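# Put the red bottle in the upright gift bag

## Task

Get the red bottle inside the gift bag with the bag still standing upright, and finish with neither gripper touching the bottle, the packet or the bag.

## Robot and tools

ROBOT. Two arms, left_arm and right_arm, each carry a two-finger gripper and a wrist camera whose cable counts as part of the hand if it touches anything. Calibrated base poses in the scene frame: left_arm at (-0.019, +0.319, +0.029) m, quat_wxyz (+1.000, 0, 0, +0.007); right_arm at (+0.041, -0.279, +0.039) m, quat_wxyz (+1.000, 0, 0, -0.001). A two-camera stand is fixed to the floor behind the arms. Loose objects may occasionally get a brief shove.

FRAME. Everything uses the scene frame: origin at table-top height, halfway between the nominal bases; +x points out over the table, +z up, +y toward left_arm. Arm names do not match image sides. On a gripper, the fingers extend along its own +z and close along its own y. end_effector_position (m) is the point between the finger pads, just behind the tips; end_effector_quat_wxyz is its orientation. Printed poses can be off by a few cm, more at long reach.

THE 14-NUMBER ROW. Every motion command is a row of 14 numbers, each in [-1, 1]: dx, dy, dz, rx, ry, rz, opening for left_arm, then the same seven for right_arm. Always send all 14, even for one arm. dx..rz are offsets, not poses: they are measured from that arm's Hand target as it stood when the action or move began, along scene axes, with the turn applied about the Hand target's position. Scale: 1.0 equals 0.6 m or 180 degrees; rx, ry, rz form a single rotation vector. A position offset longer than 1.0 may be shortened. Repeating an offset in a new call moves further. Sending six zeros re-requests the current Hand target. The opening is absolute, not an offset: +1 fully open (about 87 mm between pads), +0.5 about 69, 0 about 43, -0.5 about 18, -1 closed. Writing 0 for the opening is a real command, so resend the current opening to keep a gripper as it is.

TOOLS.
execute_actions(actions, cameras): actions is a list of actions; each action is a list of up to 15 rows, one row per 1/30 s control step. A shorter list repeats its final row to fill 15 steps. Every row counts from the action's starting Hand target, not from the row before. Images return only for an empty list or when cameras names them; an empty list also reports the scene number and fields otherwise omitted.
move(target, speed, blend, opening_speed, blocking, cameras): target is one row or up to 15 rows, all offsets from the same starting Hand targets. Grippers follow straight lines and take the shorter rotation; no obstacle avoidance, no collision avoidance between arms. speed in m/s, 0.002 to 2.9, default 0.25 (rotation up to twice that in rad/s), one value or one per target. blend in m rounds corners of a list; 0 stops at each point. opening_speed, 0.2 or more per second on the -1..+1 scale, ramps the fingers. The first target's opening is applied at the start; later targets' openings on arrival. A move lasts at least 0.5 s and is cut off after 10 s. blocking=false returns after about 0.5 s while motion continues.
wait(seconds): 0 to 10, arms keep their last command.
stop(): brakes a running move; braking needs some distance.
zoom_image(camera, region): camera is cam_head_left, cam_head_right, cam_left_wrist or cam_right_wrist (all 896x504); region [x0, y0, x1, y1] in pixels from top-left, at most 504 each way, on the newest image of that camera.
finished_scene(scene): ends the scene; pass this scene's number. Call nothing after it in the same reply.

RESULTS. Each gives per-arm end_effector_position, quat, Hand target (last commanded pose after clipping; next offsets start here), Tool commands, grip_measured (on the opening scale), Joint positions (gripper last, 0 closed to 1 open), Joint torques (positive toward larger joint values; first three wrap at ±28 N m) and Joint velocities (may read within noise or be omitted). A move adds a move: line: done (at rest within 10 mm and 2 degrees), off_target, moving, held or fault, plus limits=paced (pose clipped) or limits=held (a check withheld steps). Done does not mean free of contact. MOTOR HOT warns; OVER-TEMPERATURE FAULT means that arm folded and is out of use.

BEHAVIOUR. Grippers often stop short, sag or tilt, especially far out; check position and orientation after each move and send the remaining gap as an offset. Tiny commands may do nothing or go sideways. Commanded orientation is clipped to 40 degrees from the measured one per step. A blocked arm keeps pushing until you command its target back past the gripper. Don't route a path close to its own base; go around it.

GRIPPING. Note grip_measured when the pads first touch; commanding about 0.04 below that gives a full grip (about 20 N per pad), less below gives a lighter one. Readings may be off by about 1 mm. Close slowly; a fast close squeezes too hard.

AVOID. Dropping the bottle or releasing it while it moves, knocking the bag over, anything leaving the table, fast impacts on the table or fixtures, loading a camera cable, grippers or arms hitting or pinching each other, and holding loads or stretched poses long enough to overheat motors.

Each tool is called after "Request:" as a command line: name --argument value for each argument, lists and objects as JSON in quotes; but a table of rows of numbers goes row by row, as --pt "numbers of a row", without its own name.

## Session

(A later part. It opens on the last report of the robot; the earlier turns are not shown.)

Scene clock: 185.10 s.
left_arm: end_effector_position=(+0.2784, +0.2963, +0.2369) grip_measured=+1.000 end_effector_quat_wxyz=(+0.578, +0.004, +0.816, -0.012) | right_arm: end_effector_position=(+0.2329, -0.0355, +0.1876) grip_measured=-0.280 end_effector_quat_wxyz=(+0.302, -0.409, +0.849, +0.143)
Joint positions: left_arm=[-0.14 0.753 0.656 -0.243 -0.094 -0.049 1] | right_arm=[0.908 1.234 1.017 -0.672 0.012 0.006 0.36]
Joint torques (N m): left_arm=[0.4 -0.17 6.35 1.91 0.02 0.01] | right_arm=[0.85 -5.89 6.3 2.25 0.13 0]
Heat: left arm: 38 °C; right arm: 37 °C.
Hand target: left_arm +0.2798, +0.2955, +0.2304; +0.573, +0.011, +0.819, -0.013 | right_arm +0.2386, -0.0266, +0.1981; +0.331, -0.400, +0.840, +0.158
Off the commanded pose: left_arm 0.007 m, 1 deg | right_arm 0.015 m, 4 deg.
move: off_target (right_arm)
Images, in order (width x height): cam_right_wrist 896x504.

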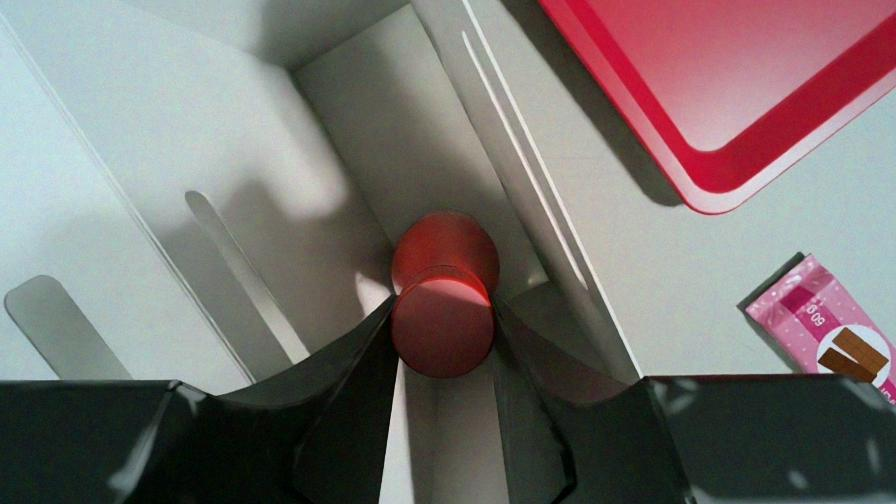

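Request:
move --pt "0 0 0 0 0 0 1 0 0 -0.005 0 0 0 -0.35" --pt "0 0 0 0 0 0 1 0 0 -0.005 0 0 0 0.05" --pt "0 0 0 0 0 0 1 -0.061 -0.077 0.14 0 0 0 0.05" --pt "0 0 0 0 0 0 1 0.0 -0.4 0.3 0 0 0 0.05" --cameras '["cam_right_wrist","cam_head_left","cam_head_right"]' --speed '[0.05,0.1,0.2,0.3]' --opening_speed 0.8

Scene clock: 193.67 s.
left_arm: end_effector_position=(+0.2784, +0.2963, +0.2369) grip_measured=+1.000 end_effector_quat_wxyz=(+0.578, +0.004, +0.816, -0.012) | right_arm: end_effector_position=(+0.2414, -0.2686, +0.3706) grip_measured=+0.050 end_effector_quat_wxyz=(+0.399, -0.346, +0.847, +0.063)
Joint positions: left_arm=[-0.14 0.753 0.656 -0.243 -0.094 -0.049 1] | right_arm=[-0.312 1.114 1.723 -1.556 -0.593 -0.892 0.525]
Joint torques (N m): left_arm=[0.43 -0.17 6.37 1.91 0.02 0.02] | right_arm=[0.65 -1.52 6.61 1.39 -0.4 -0.26]
Heat: left arm: 38 °C; right arm: 37 °C.
Hand target: left_arm +0.2798, +0.2955, +0.2304; +0.573, +0.011, +0.819, -0.013 | right_arm +0.2387, -0.2666, +0.3780; +0.331, -0.400, +0.840, +0.158
Off the commanded pose: left_arm 0.007 m, 1 deg | right_arm 0.008 m, 15 deg.
joint sent to its limit (right arm) — joint 4 (wrist pitch), lower limit. The joint targets are off in orientation, not in position.
move: off_target (right_arm); target 2's new opening was sent with right_arm's hand 0.011 m and 3 deg from that target
Images, in order (width x height): cam_head_left 896x504, cam_head_right 896x504, cam_right_wrist 896x504.

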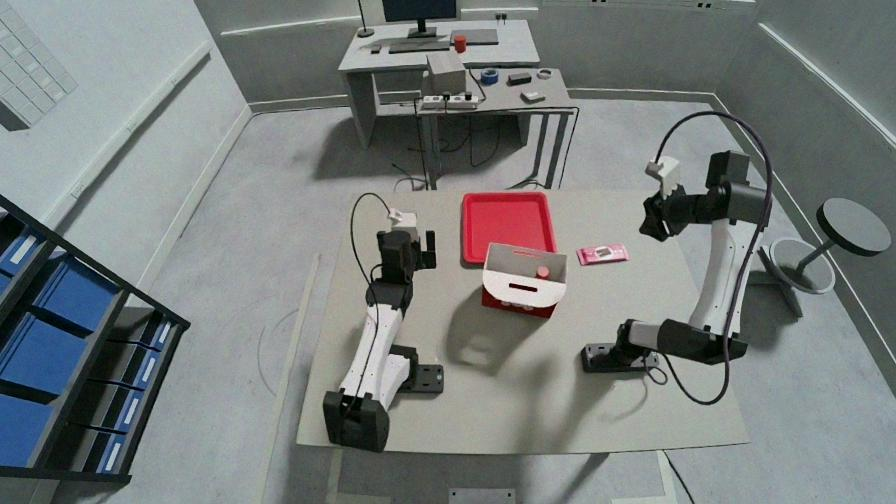

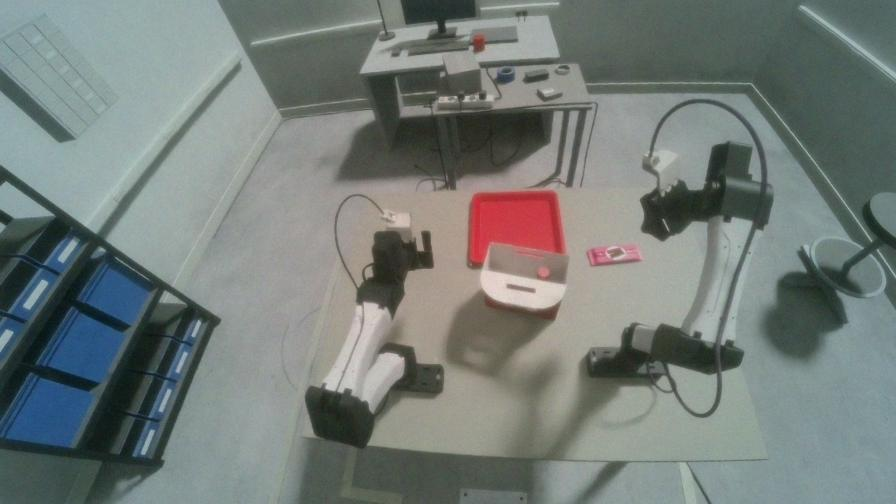

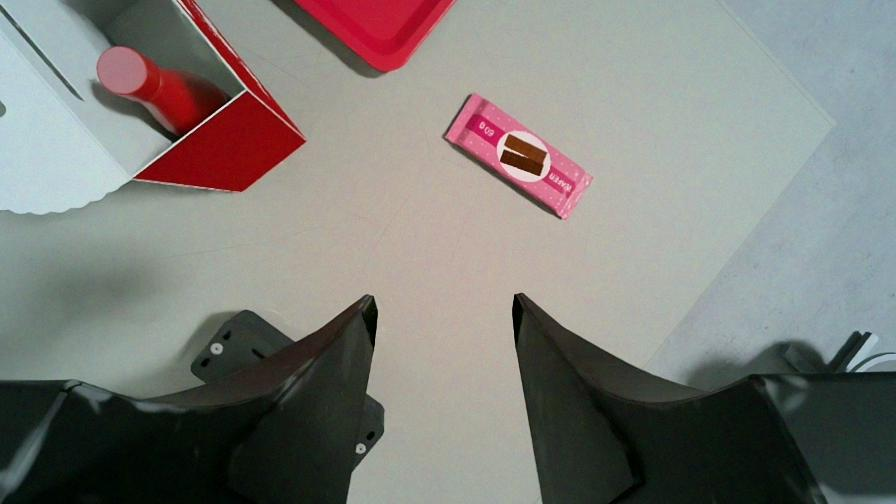

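Request:
finished_scene --scene 1

The scene is finished: the task was done.


## Next scene

The same job, from a new start.

Request:
execute_actions --actions '[]'

Scene clock: 0.00 s.
left_arm: end_effector_position=(+0.3651, +0.3325, +0.0864) grip_measured=+1.000 end_effector_quat_wxyz=(+0.593, -0.003, +0.805, +0.015) | right_arm: end_effector_position=(+0.4161, -0.3030, +0.0847) grip_measured=+0.979 end_effector_quat_wxyz=(+0.564, +0.044, +0.823, -0.046)
Joint positions: left_arm=[0.019 1.546 0.347 0.897 0.003 0.022 1] | right_arm=[-0.013 1.531 0.354 0.807 0.112 0.014 0.99]
Joint velocities: within noise
Joint torques (N m): no reading
Motor temperatures (°C): left_arm=[21 29 29 26 20 19 22] | right_arm=[21 24 28 24 22 19 19]
Heat: left arm: 29 °C; right arm: 28 °C.
Hand target: left_arm +0.3666, +0.3325, +0.0890; +0.595, -0.003, +0.804, +0.015 | right_arm +0.4211, -0.3031, +0.0938; +0.576, +0.044, +0.815, -0.046
Tool commands: left_gripper/opening=+1.0 right_gripper/opening=+1.0

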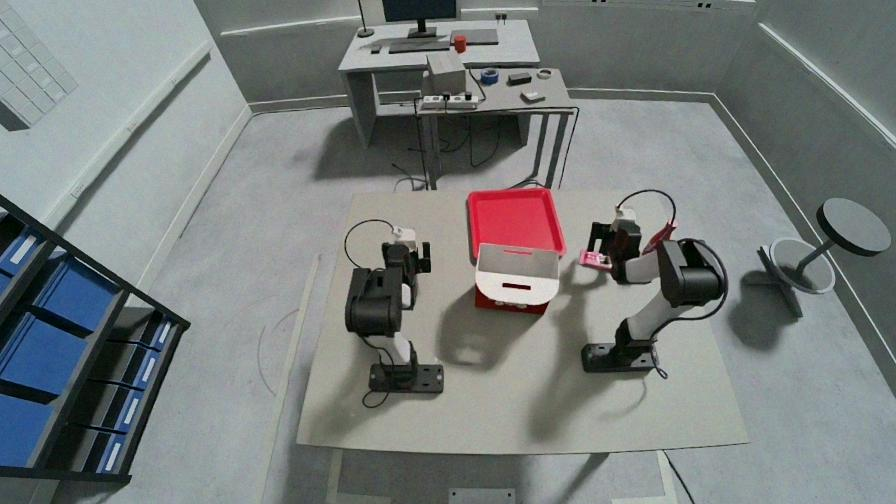

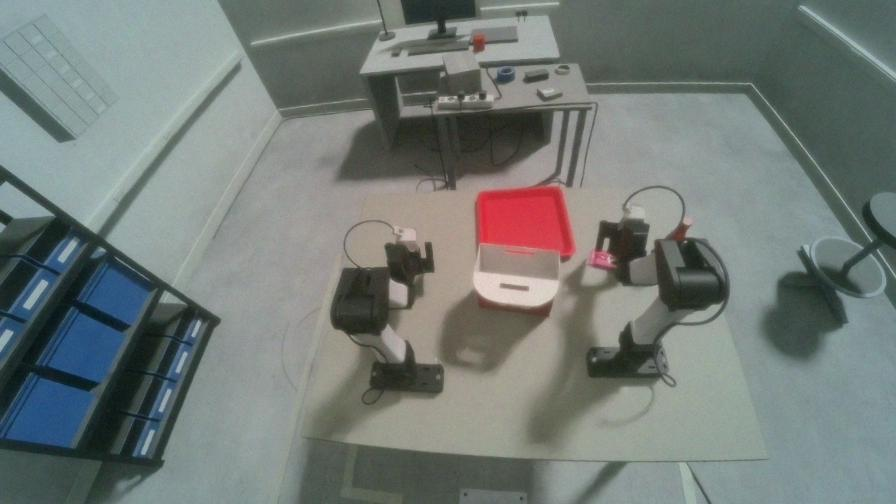

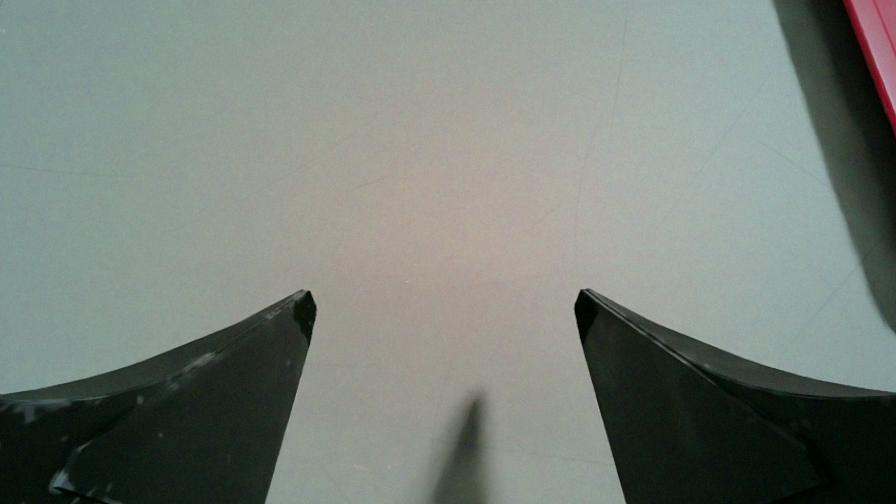

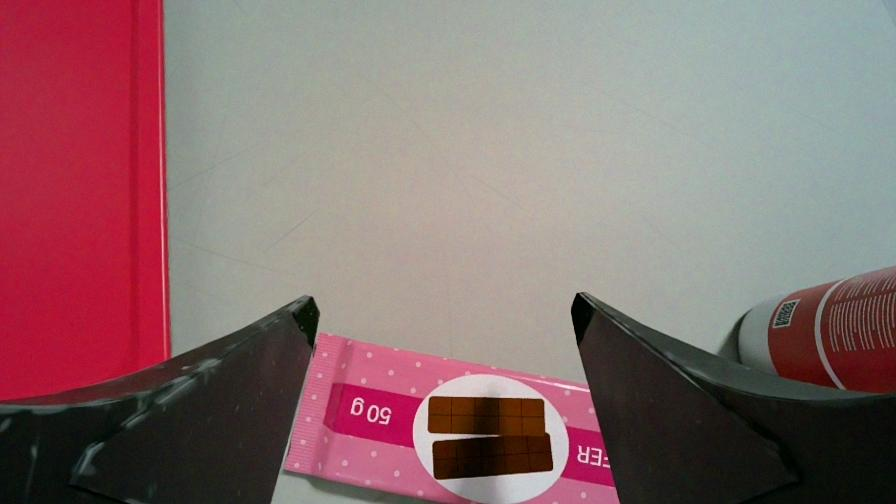

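Request:
move --pt "0 0 0 0 0 0 1 -0.183 -0.033 0.233 0.012 0.05 -0.04 0.6" --pt "0 0 0 0 0 0 1 -0.157 -0.21 0.287 0.043 0.1446 -0.117 0.6" --cameras '["cam_right_wrist","cam_head_left"]' --speed 0.45 --blend 0.05

Scene clock: 8.50 s.
left_arm: end_effector_position=(+0.3651, +0.3325, +0.0864) grip_measured=+1.000 end_effector_quat_wxyz=(+0.593, -0.003, +0.805, +0.015) | right_arm: end_effector_position=(+0.3219, -0.4263, +0.2549) grip_measured=+0.600 end_effector_quat_wxyz=(+0.345, +0.224, +0.906, -0.103)
Joint positions: left_arm=[0.019 1.546 0.347 0.897 0.003 0.022 1] | right_arm=[-0.457 1.252 1.27 -0.853 0.049 0.008 0.8]
Joint torques (N m): left_arm=[-0.06 -6.08 5.67 1.75 -0.1 -0.11] | right_arm=[0.28 -3.22 10.17 1.68 0.02 -0.22]
Heat: left arm: 29 °C; right arm: 29 °C.
Hand target: left_arm +0.3666, +0.3325, +0.0890; +0.595, -0.003, +0.804, +0.015 | right_arm +0.3270, -0.4291, +0.2659; +0.357, +0.218, +0.902, -0.104
Off the commanded pose: left_arm 0.003 m, 0 deg | right_arm 0.013 m, 2 deg.
move: off_target (right_arm)
Images, in order (width x height): cam_head_left 896x504, cam_right_wrist 896x504.

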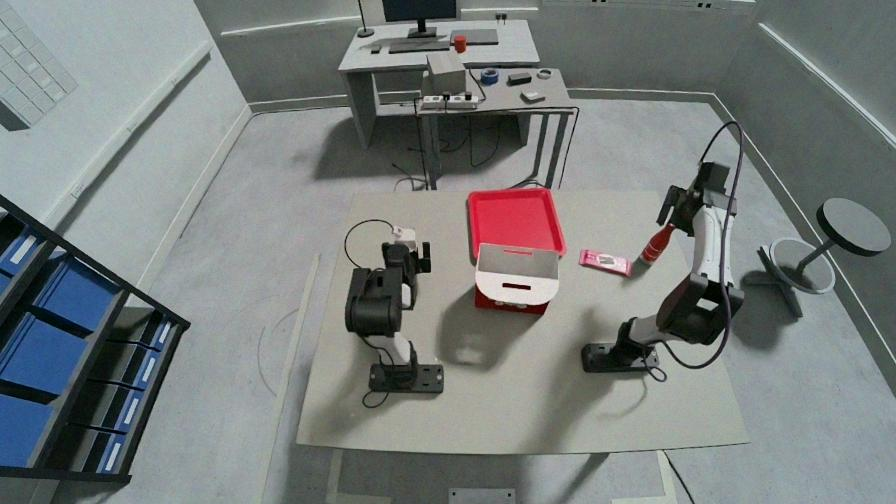

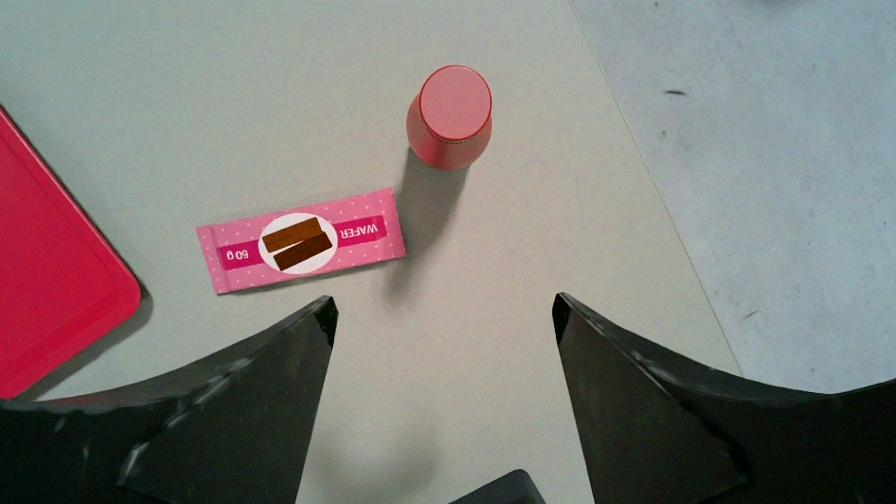

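Request:
move --pt "0 0 0 0 0 0 1 0.1075 -0.063 -0.128 0 0 0 0.6" --pt "0 0 0 0 0 0 1 0.1075 -0.063 -0.128 0 0 0 -0.35" --pt "0 0 0 0 0 0 1 0.1 -0.05 0.29 0 0 0 -0.35" --pt "0 0 0 0 0 0 1 -0.148 0.692 0.302 0 0 0.444 -0.35" --cameras '["cam_right_wrist","cam_head_left"]' --speed '[0.25,0.25,0.4,0.5]' --blend '[0,0,0.05,0]' --opening_speed 1.5

Scene clock: 29.30 s.
left_arm: end_effector_position=(+0.3651, +0.3325, +0.0864) grip_measured=+1.000 end_effector_quat_wxyz=(+0.593, -0.003, +0.805, +0.015) | right_arm: end_effector_position=(+0.2362, -0.0142, +0.4305) grip_measured=-0.281 end_effector_quat_wxyz=(+0.355, -0.415, +0.822, +0.161)
Joint positions: left_arm=[0.019 1.546 0.347 0.897 0.003 0.022 1] | right_arm=[0.96 1.702 2.519 -1.587 0.047 0.003 0.359]
Joint torques (N m): left_arm=[-0.06 -6.08 5.68 1.75 -0.1 -0.1] | right_arm=[0.69 -6.26 7.3 2.02 0.26 -0.02]
Heat: left arm: 30 °C; right arm: 31 °C.
Hand target: left_arm +0.3666, +0.3325, +0.0890; +0.595, -0.003, +0.804, +0.015 | right_arm +0.2380, -0.0139, +0.4472; +0.340, -0.413, +0.832, +0.150
Off the commanded pose: left_arm 0.003 m, 0 deg | right_arm 0.017 m, 2 deg.
joint read past its limit (right arm) — joint 4 (wrist pitch), lower limit.
joint sent to its limit (right arm) — joint 4 (wrist pitch), lower limit. The joint targets are off in orientation, not in position.
move: off_target (right_arm)
Images, in order (width x height): cam_head_left 896x504, cam_right_wrist 896x504.

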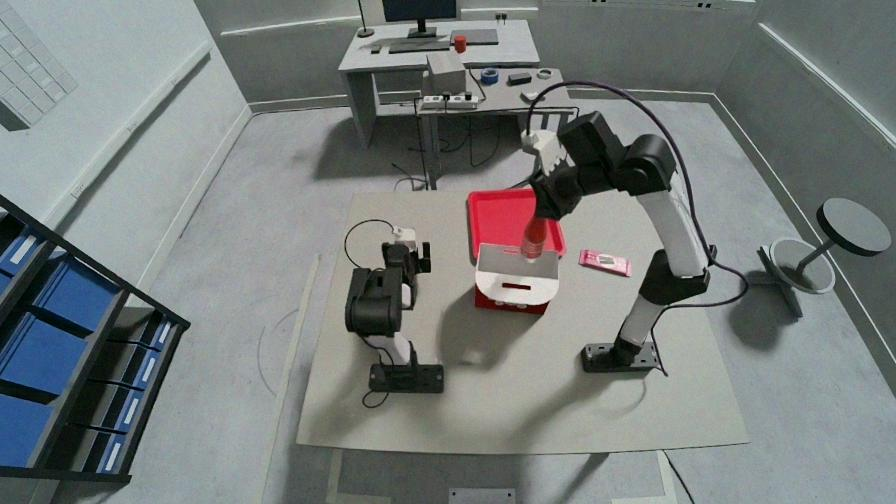

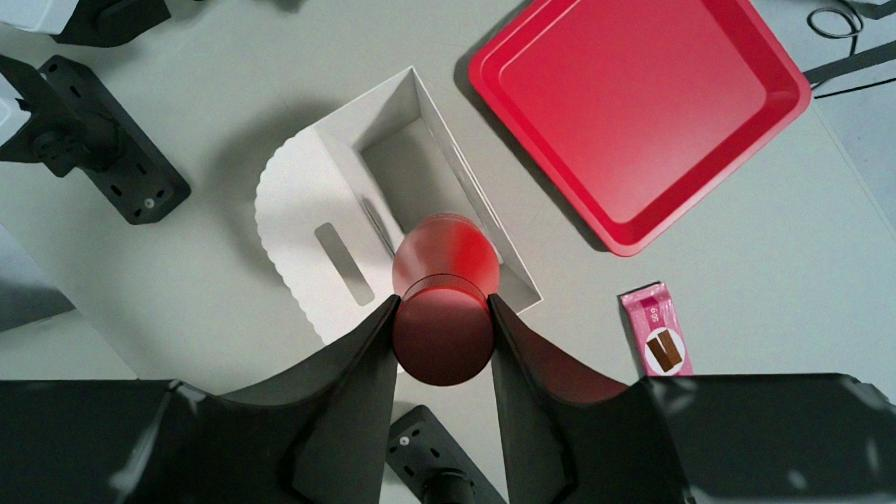

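Request:
move --pt "0 0 0 0 0 0 1 0.005 0.01 -0.37 0.0135 -0.01 0 -0.35" --pt "0 0 0 0 0 0 1 0.007 0.013 -0.422 0.0135 -0.01 0 -0.35" --cameras '["cam_right_wrist"]' --speed '[0.25,0.08]' --blend 0.02

Scene clock: 39.70 s.
left_arm: end_effector_position=(+0.3651, +0.3325, +0.0864) grip_measured=+1.000 end_effector_quat_wxyz=(+0.593, -0.003, +0.805, +0.015) | right_arm: end_effector_position=(+0.2403, -0.0113, +0.1885) grip_measured=-0.281 end_effector_quat_wxyz=(+0.345, -0.415, +0.828, +0.151)
Joint positions: left_arm=[0.019 1.546 0.347 0.897 0.003 0.022 1] | right_arm=[0.96 1.253 0.984 -0.531 0.058 0.007 0.359]
Joint torques (N m): left_arm=[-0.05 -6.06 5.67 1.75 -0.1 -0.1] | right_arm=[0.99 -5.44 5.9 2.12 0.18 0.02]
Heat: left arm: 30 °C; right arm: 31 °C.
Hand target: left_arm +0.3666, +0.3325, +0.0890; +0.595, -0.003, +0.804, +0.015 | right_arm +0.2422, -0.0061, +0.1939; +0.362, -0.408, +0.823, +0.161
Off the commanded pose: left_arm 0.003 m, 0 deg | right_arm 0.008 m, 2 deg.
move: done; blend cut to 0.0156 m at target 1
Images, in order (width x height): cam_right_wrist 896x504.

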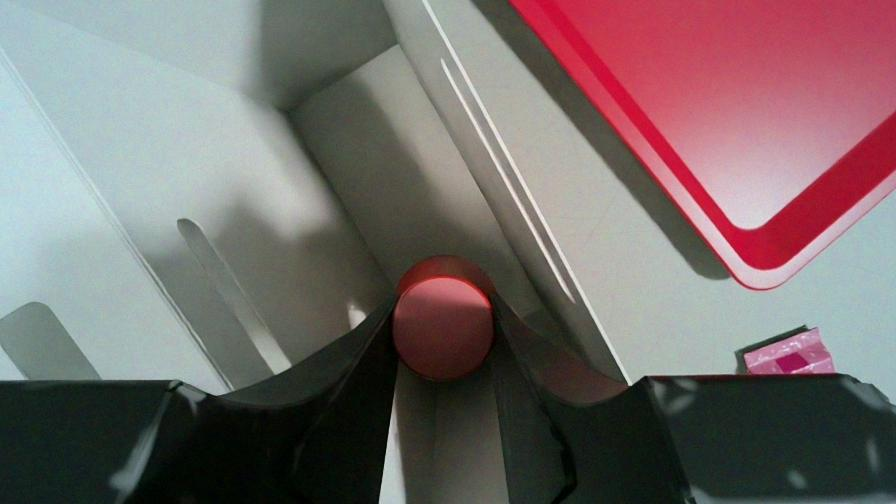

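Request:
move --pt "0 0 0 0 0 0 1 0 0 -0.013 0 0 0 -0.35" --pt "0 0 0 0 0 0 1 0 0 -0.013 0 0 0 0.05" --pt "0 0 0 0 0 0 1 -0.061 -0.077 0.14 0 0 0 0.05" --pt "0 0 0 0 0 0 1 -0.05 -0.25 0.22 0 0 0 0.05" --cameras '["cam_right_wrist","cam_head_left"]' --speed '[0.06,0.1,0.25,0.3]' --blend '[0,0,0.03,0]' --opening_speed 1.0

Scene clock: 46.07 s.
left_arm: end_effector_position=(+0.3651, +0.3325, +0.0864) grip_measured=+1.000 end_effector_quat_wxyz=(+0.593, -0.003, +0.805, +0.015) | right_arm: end_effector_position=(+0.2105, -0.1571, +0.3165) grip_measured=+0.050 end_effector_quat_wxyz=(+0.351, -0.403, +0.830, +0.159)
Joint positions: left_arm=[0.019 1.546 0.347 0.897 0.003 0.022 1] | right_arm=[0.424 0.964 1.385 -1.254 -0.318 -0.358 0.525]
Joint torques (N m): left_arm=[-0.05 -6.08 5.64 1.76 -0.11 -0.1] | right_arm=[0.18 -0.02 8.66 1.64 -0.2 -0.24]
Heat: left arm: 30 °C; right arm: 31 °C.
Hand target: left_arm +0.3666, +0.3325, +0.0890; +0.595, -0.003, +0.804, +0.015 | right_arm +0.2122, -0.1561, +0.3259; +0.362, -0.408, +0.823, +0.161
Off the commanded pose: left_arm 0.003 m, 0 deg | right_arm 0.010 m, 2 deg.
move: done
Images, in order (width x height): cam_head_left 896x504, cam_right_wrist 896x504.

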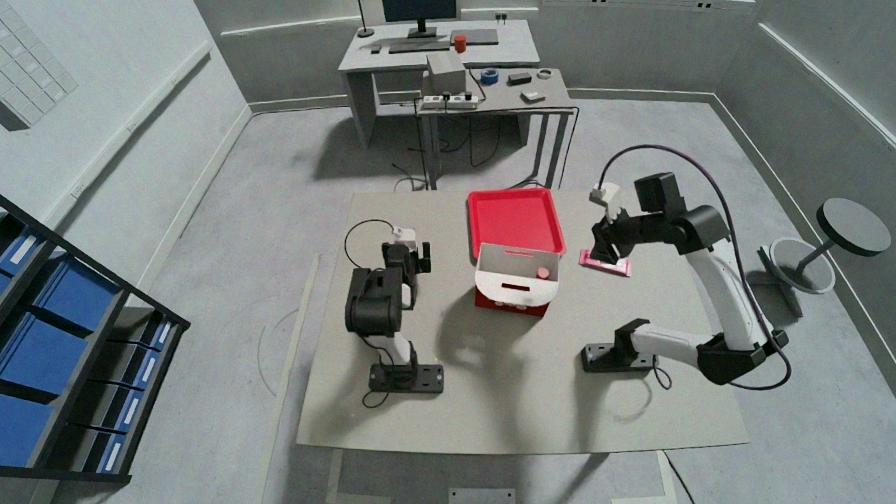

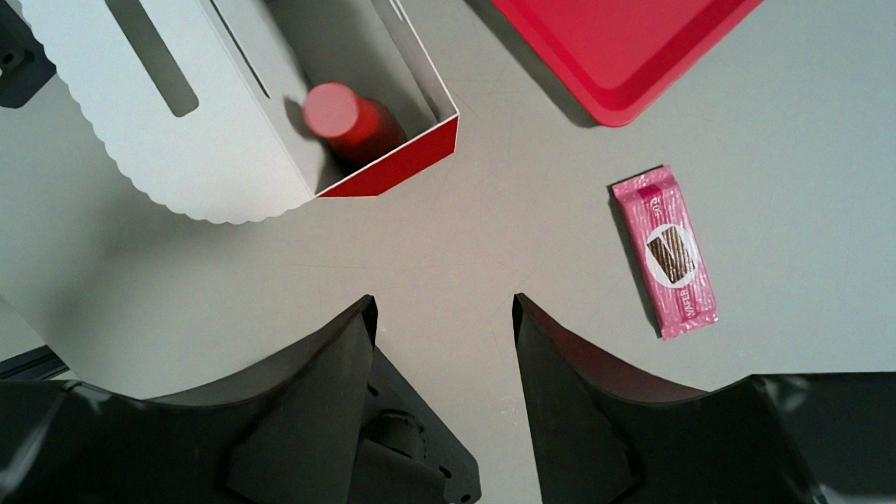

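Request:
finished_scene --scene 2

The scene is finished: the task was done.


## Next scene

The same job, from a new start.

Request:
execute_actions --actions '[]'

Scene clock: 0.00 s.
left_arm: end_effector_position=(+0.3715, +0.3781, +0.0796) grip_measured=+1.000 end_effector_quat_wxyz=(+0.558, -0.123, +0.818, +0.064) | right_arm: end_effector_position=(+0.4155, -0.2881, +0.0754) grip_measured=+0.979 end_effector_quat_wxyz=(+0.540, +0.034, +0.841, -0.023)
Joint positions: left_arm=[0.074 1.574 0.444 0.746 -0.162 -0.1 1] | right_arm=[0.012 1.537 0.387 0.719 0.086 0.037 0.99]
Joint velocities: within noise
Joint torques (N m): no reading
Motor temperatures (°C): left_arm=[21 27 26 24 20 19 22] | right_arm=[20 23 26 22 22 19 19]
Heat: left arm: 27 °C; right arm: 26 °C.
Hand target: left_arm +0.3730, +0.3782, +0.0823; +0.560, -0.122, +0.817, +0.064 | right_arm +0.4210, -0.2880, +0.0846; +0.552, +0.035, +0.833, -0.023
Tool commands: left_gripper/opening=+1.0 right_gripper/opening=+1.0

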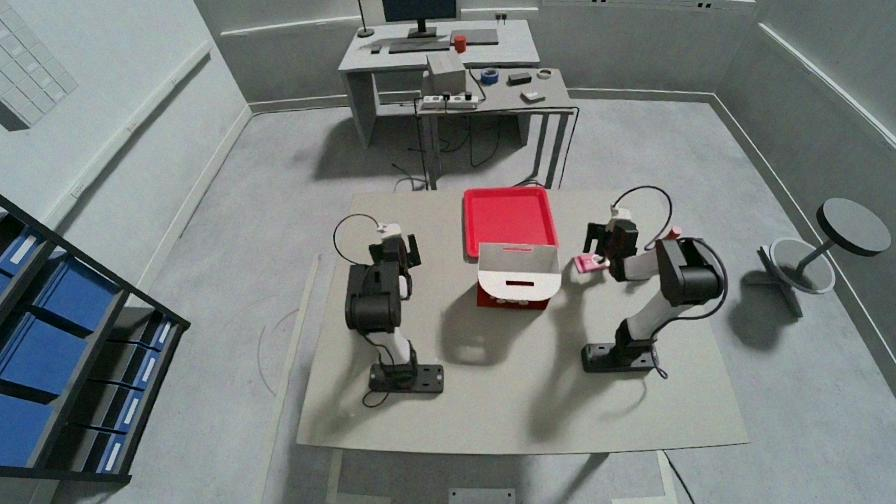

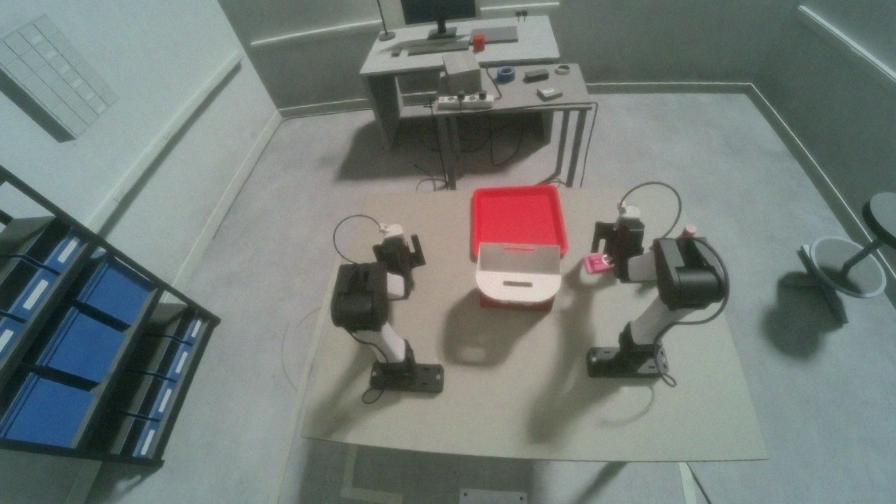

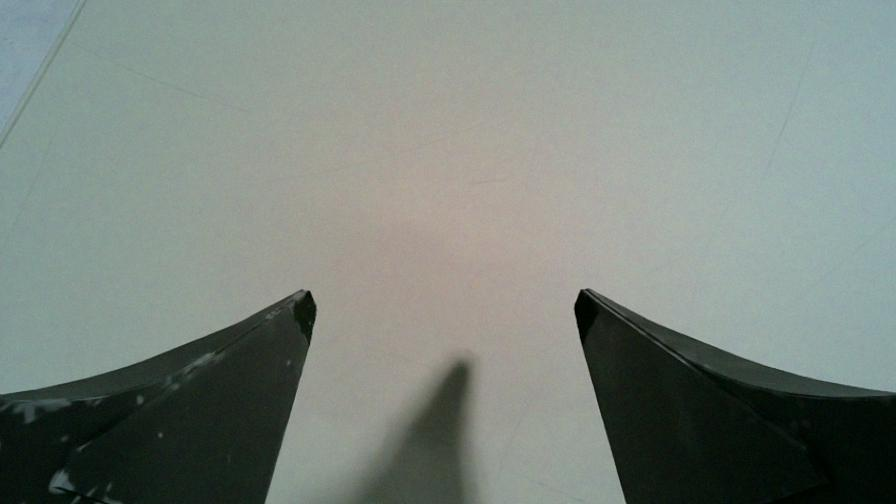

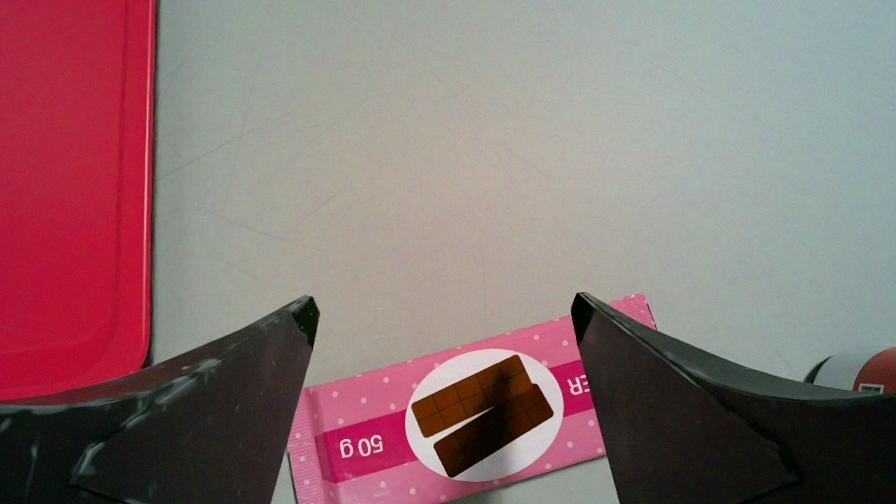

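Request:
move --pt "0 0 0 0 0 0 1 -0.2 -0.033 0.233 0.012 0.045 -0.045 0.6" --pt "0 0 0 0 0 0 1 -0.188 -0.255 0.302 0.04 0.125 -0.145 0.6" --cameras '["cam_right_wrist"]' --speed 0.5 --blend 0.05

Scene clock: 8.37 s.
left_arm: end_effector_position=(+0.3715, +0.3781, +0.0796) grip_measured=+1.000 end_effector_quat_wxyz=(+0.558, -0.123, +0.818, +0.064) | right_arm: end_effector_position=(+0.3040, -0.4383, +0.2548) grip_measured=+0.600 end_effector_quat_wxyz=(+0.346, +0.257, +0.897, -0.099)
Joint positions: left_arm=[0.074 1.574 0.444 0.746 -0.162 -0.1 1] | right_arm=[-0.54 1.215 1.246 -0.865 0.011 0.012 0.8]
Joint torques (N m): left_arm=[-0.06 -6.65 6.04 1.71 -0.14 -0.1] | right_arm=[0.28 -2.99 9.94 1.63 -0.01 -0.25]
Heat: left arm: 27 °C; right arm: 26 °C.
Hand target: left_arm +0.3730, +0.3782, +0.0823; +0.560, -0.122, +0.817, +0.064 | right_arm +0.3082, -0.4411, +0.2658; +0.358, +0.250, +0.894, -0.101
Off the commanded pose: left_arm 0.003 m, 0 deg | right_arm 0.012 m, 2 deg.
move: off_target (right_arm)
Images, in order (width x height): cam_right_wrist 896x504.

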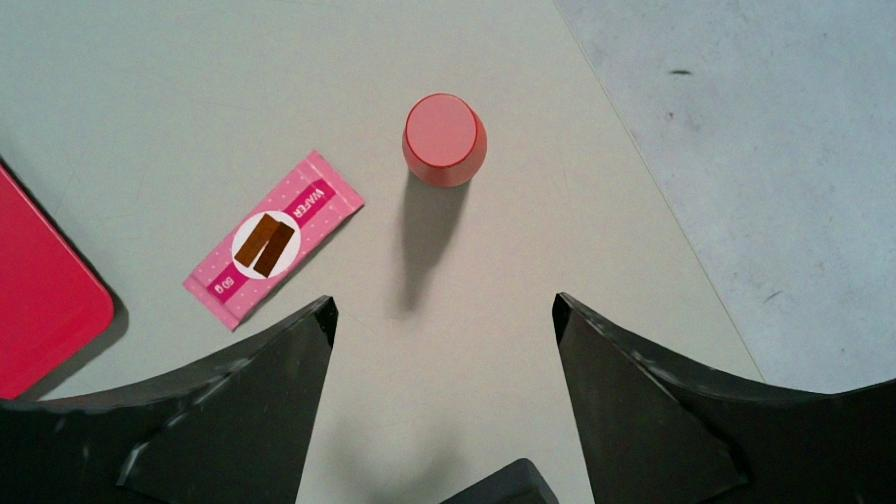

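Request:
move --pt "0 0 0 0 0 0 1 0.093 -0.051 -0.13 0 0 0 0.6" --pt "0 0 0 0 0 0 1 0.093 -0.051 -0.13 0 0 0 -0.35" --pt "0 0 0 0 0 0 1 0.085 -0.03 0.27 0 0 0 -0.35" --pt "0 0 0 0 0 0 1 -0.11 0.703 0.302 0 0 0.4655 -0.35" --cameras '["cam_right_wrist"]' --speed '[0.28,0.28,0.45,0.55]' --blend '[0,0,0.07,0]' --opening_speed 1.7

Scene clock: 18.20 s.
left_arm: end_effector_position=(+0.3715, +0.3781, +0.0796) grip_measured=+1.000 end_effector_quat_wxyz=(+0.558, -0.123, +0.818, +0.064) | right_arm: end_effector_position=(+0.2412, -0.0197, +0.4303) grip_measured=-0.281 end_effector_quat_wxyz=(+0.348, -0.405, +0.827, +0.175)
Joint positions: left_arm=[0.074 1.574 0.444 0.746 -0.162 -0.1 1] | right_arm=[0.907 1.697 2.512 -1.586 -0.011 0 0.36]
Joint torques (N m): left_arm=[-0.08 -6.64 6.04 1.71 -0.14 -0.1] | right_arm=[0.75 -6.27 7.2 2 0.15 -0.16]
Heat: left arm: 28 °C; right arm: 28 °C.
Hand target: left_arm +0.3730, +0.3782, +0.0823; +0.560, -0.122, +0.817, +0.064 | right_arm +0.2422, -0.0193, +0.4471; +0.334, -0.411, +0.832, +0.164
Off the commanded pose: left_arm 0.003 m, 0 deg | right_arm 0.017 m, 2 deg.
joint read past its limit (right arm) — joint 4 (wrist pitch), lower limit.
joint sent to its limit (right arm) — joint 4 (wrist pitch), lower limit. The joint targets are off in orientation, not in position.
move: off_target (right_arm)
Images, in order (width x height): cam_right_wrist 896x504.

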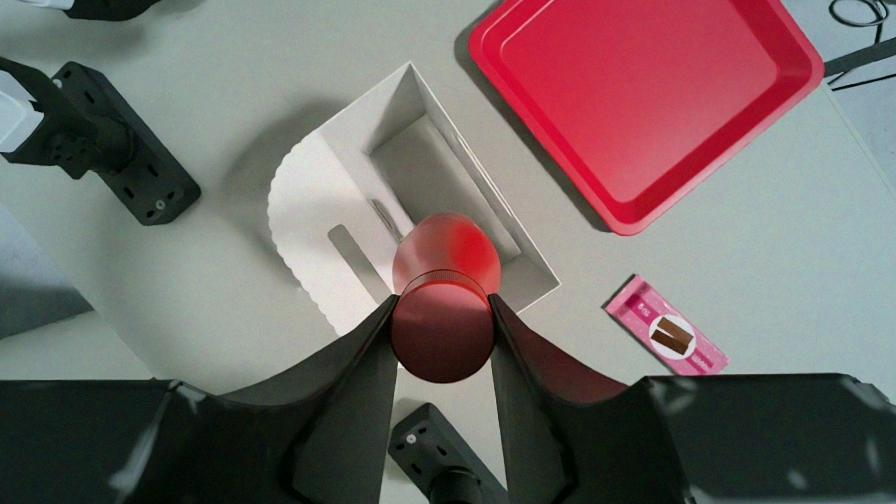

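Request:
move --pt "0 0 0 0 0 0 1 0.019 0.005 -0.08 0.005 -0.004 0 -0.35" --pt "0 0 0 0 0 0 1 0.02 0.007 -0.40 0.0135 -0.01 0 -0.35" --pt "0 0 0 0 0 0 1 0.02 0.007 -0.438 0.0135 -0.01 0 -0.35" --pt "0 0 0 0 0 0 1 0.02 0.007 -0.438 0.0135 -0.01 0 0.05" --pt "0 0 0 0 0 0 1 -0.041 -0.07 -0.285 0.0135 -0.01 0 0.05" --pt "0 0 0 0 0 0 1 -0.03 -0.243 -0.205 0.0135 -0.01 0 0.05" --cameras '["cam_right_wrist","cam_head_left"]' --speed '[0.25,0.28,0.07,0.1,0.25,0.35]' --blend '[0.02,0.015,0,0,0.03,0]' --opening_speed 1.0

Scene clock: 30.30 s.
left_arm: end_effector_position=(+0.3715, +0.3781, +0.0796) grip_measured=+1.000 end_effector_quat_wxyz=(+0.558, -0.123, +0.818, +0.064) | right_arm: end_effector_position=(+0.2223, -0.1658, +0.3146) grip_measured=+0.050 end_effector_quat_wxyz=(+0.344, -0.401, +0.831, +0.175)
Joint positions: left_arm=[0.074 1.574 0.444 0.746 -0.162 -0.1 1] | right_arm=[0.284 1.008 1.4 -1.279 -0.438 -0.459 0.525]
Joint torques (N m): left_arm=[-0.08 -6.65 6.05 1.71 -0.13 -0.1] | right_arm=[0.1 -0.44 8.69 1.52 -0.28 -0.26]
Heat: left arm: 28 °C; right arm: 28 °C.
Hand target: left_arm +0.3730, +0.3782, +0.0823; +0.560, -0.122, +0.817, +0.064 | right_arm +0.2242, -0.1651, +0.3242; +0.356, -0.406, +0.823, +0.175
Off the commanded pose: left_arm 0.003 m, 0 deg | right_arm 0.010 m, 2 deg.
move: done; blend cut to 0.0114 m at target 2
Images, in order (width x height): cam_head_left 896x504, cam_right_wrist 896x504.

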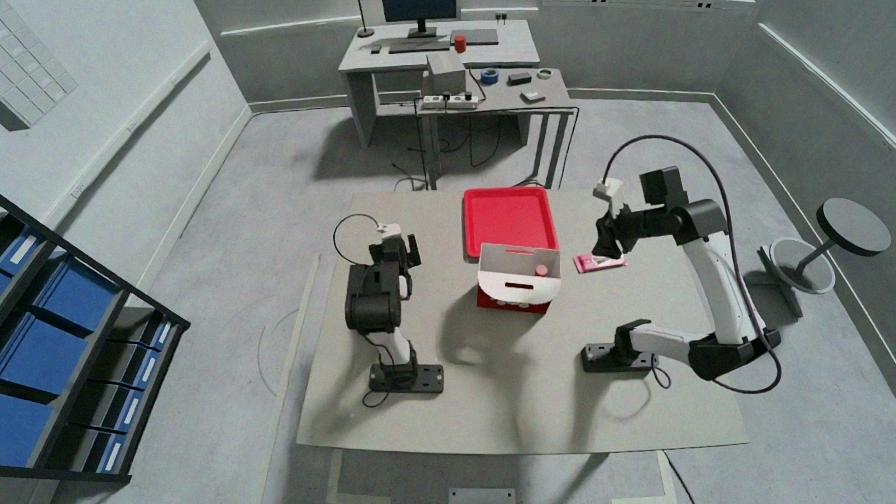

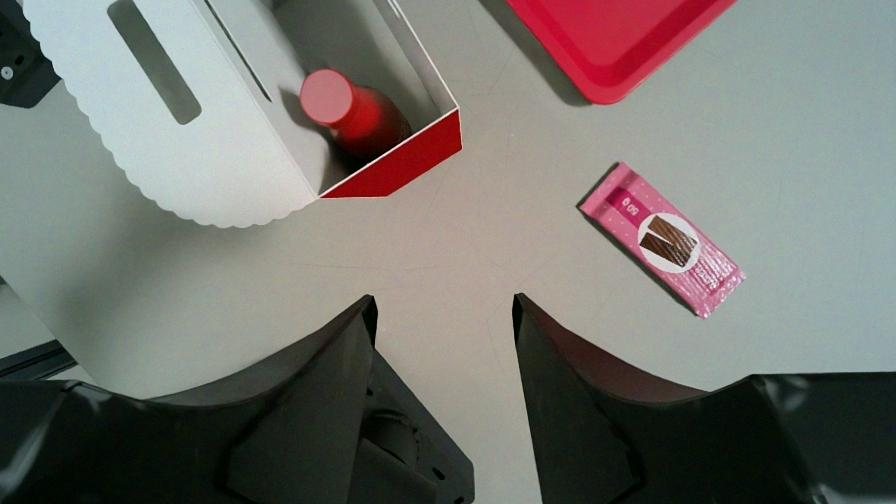

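Request:
finished_scene --scene 3

The scene is finished: the task was done.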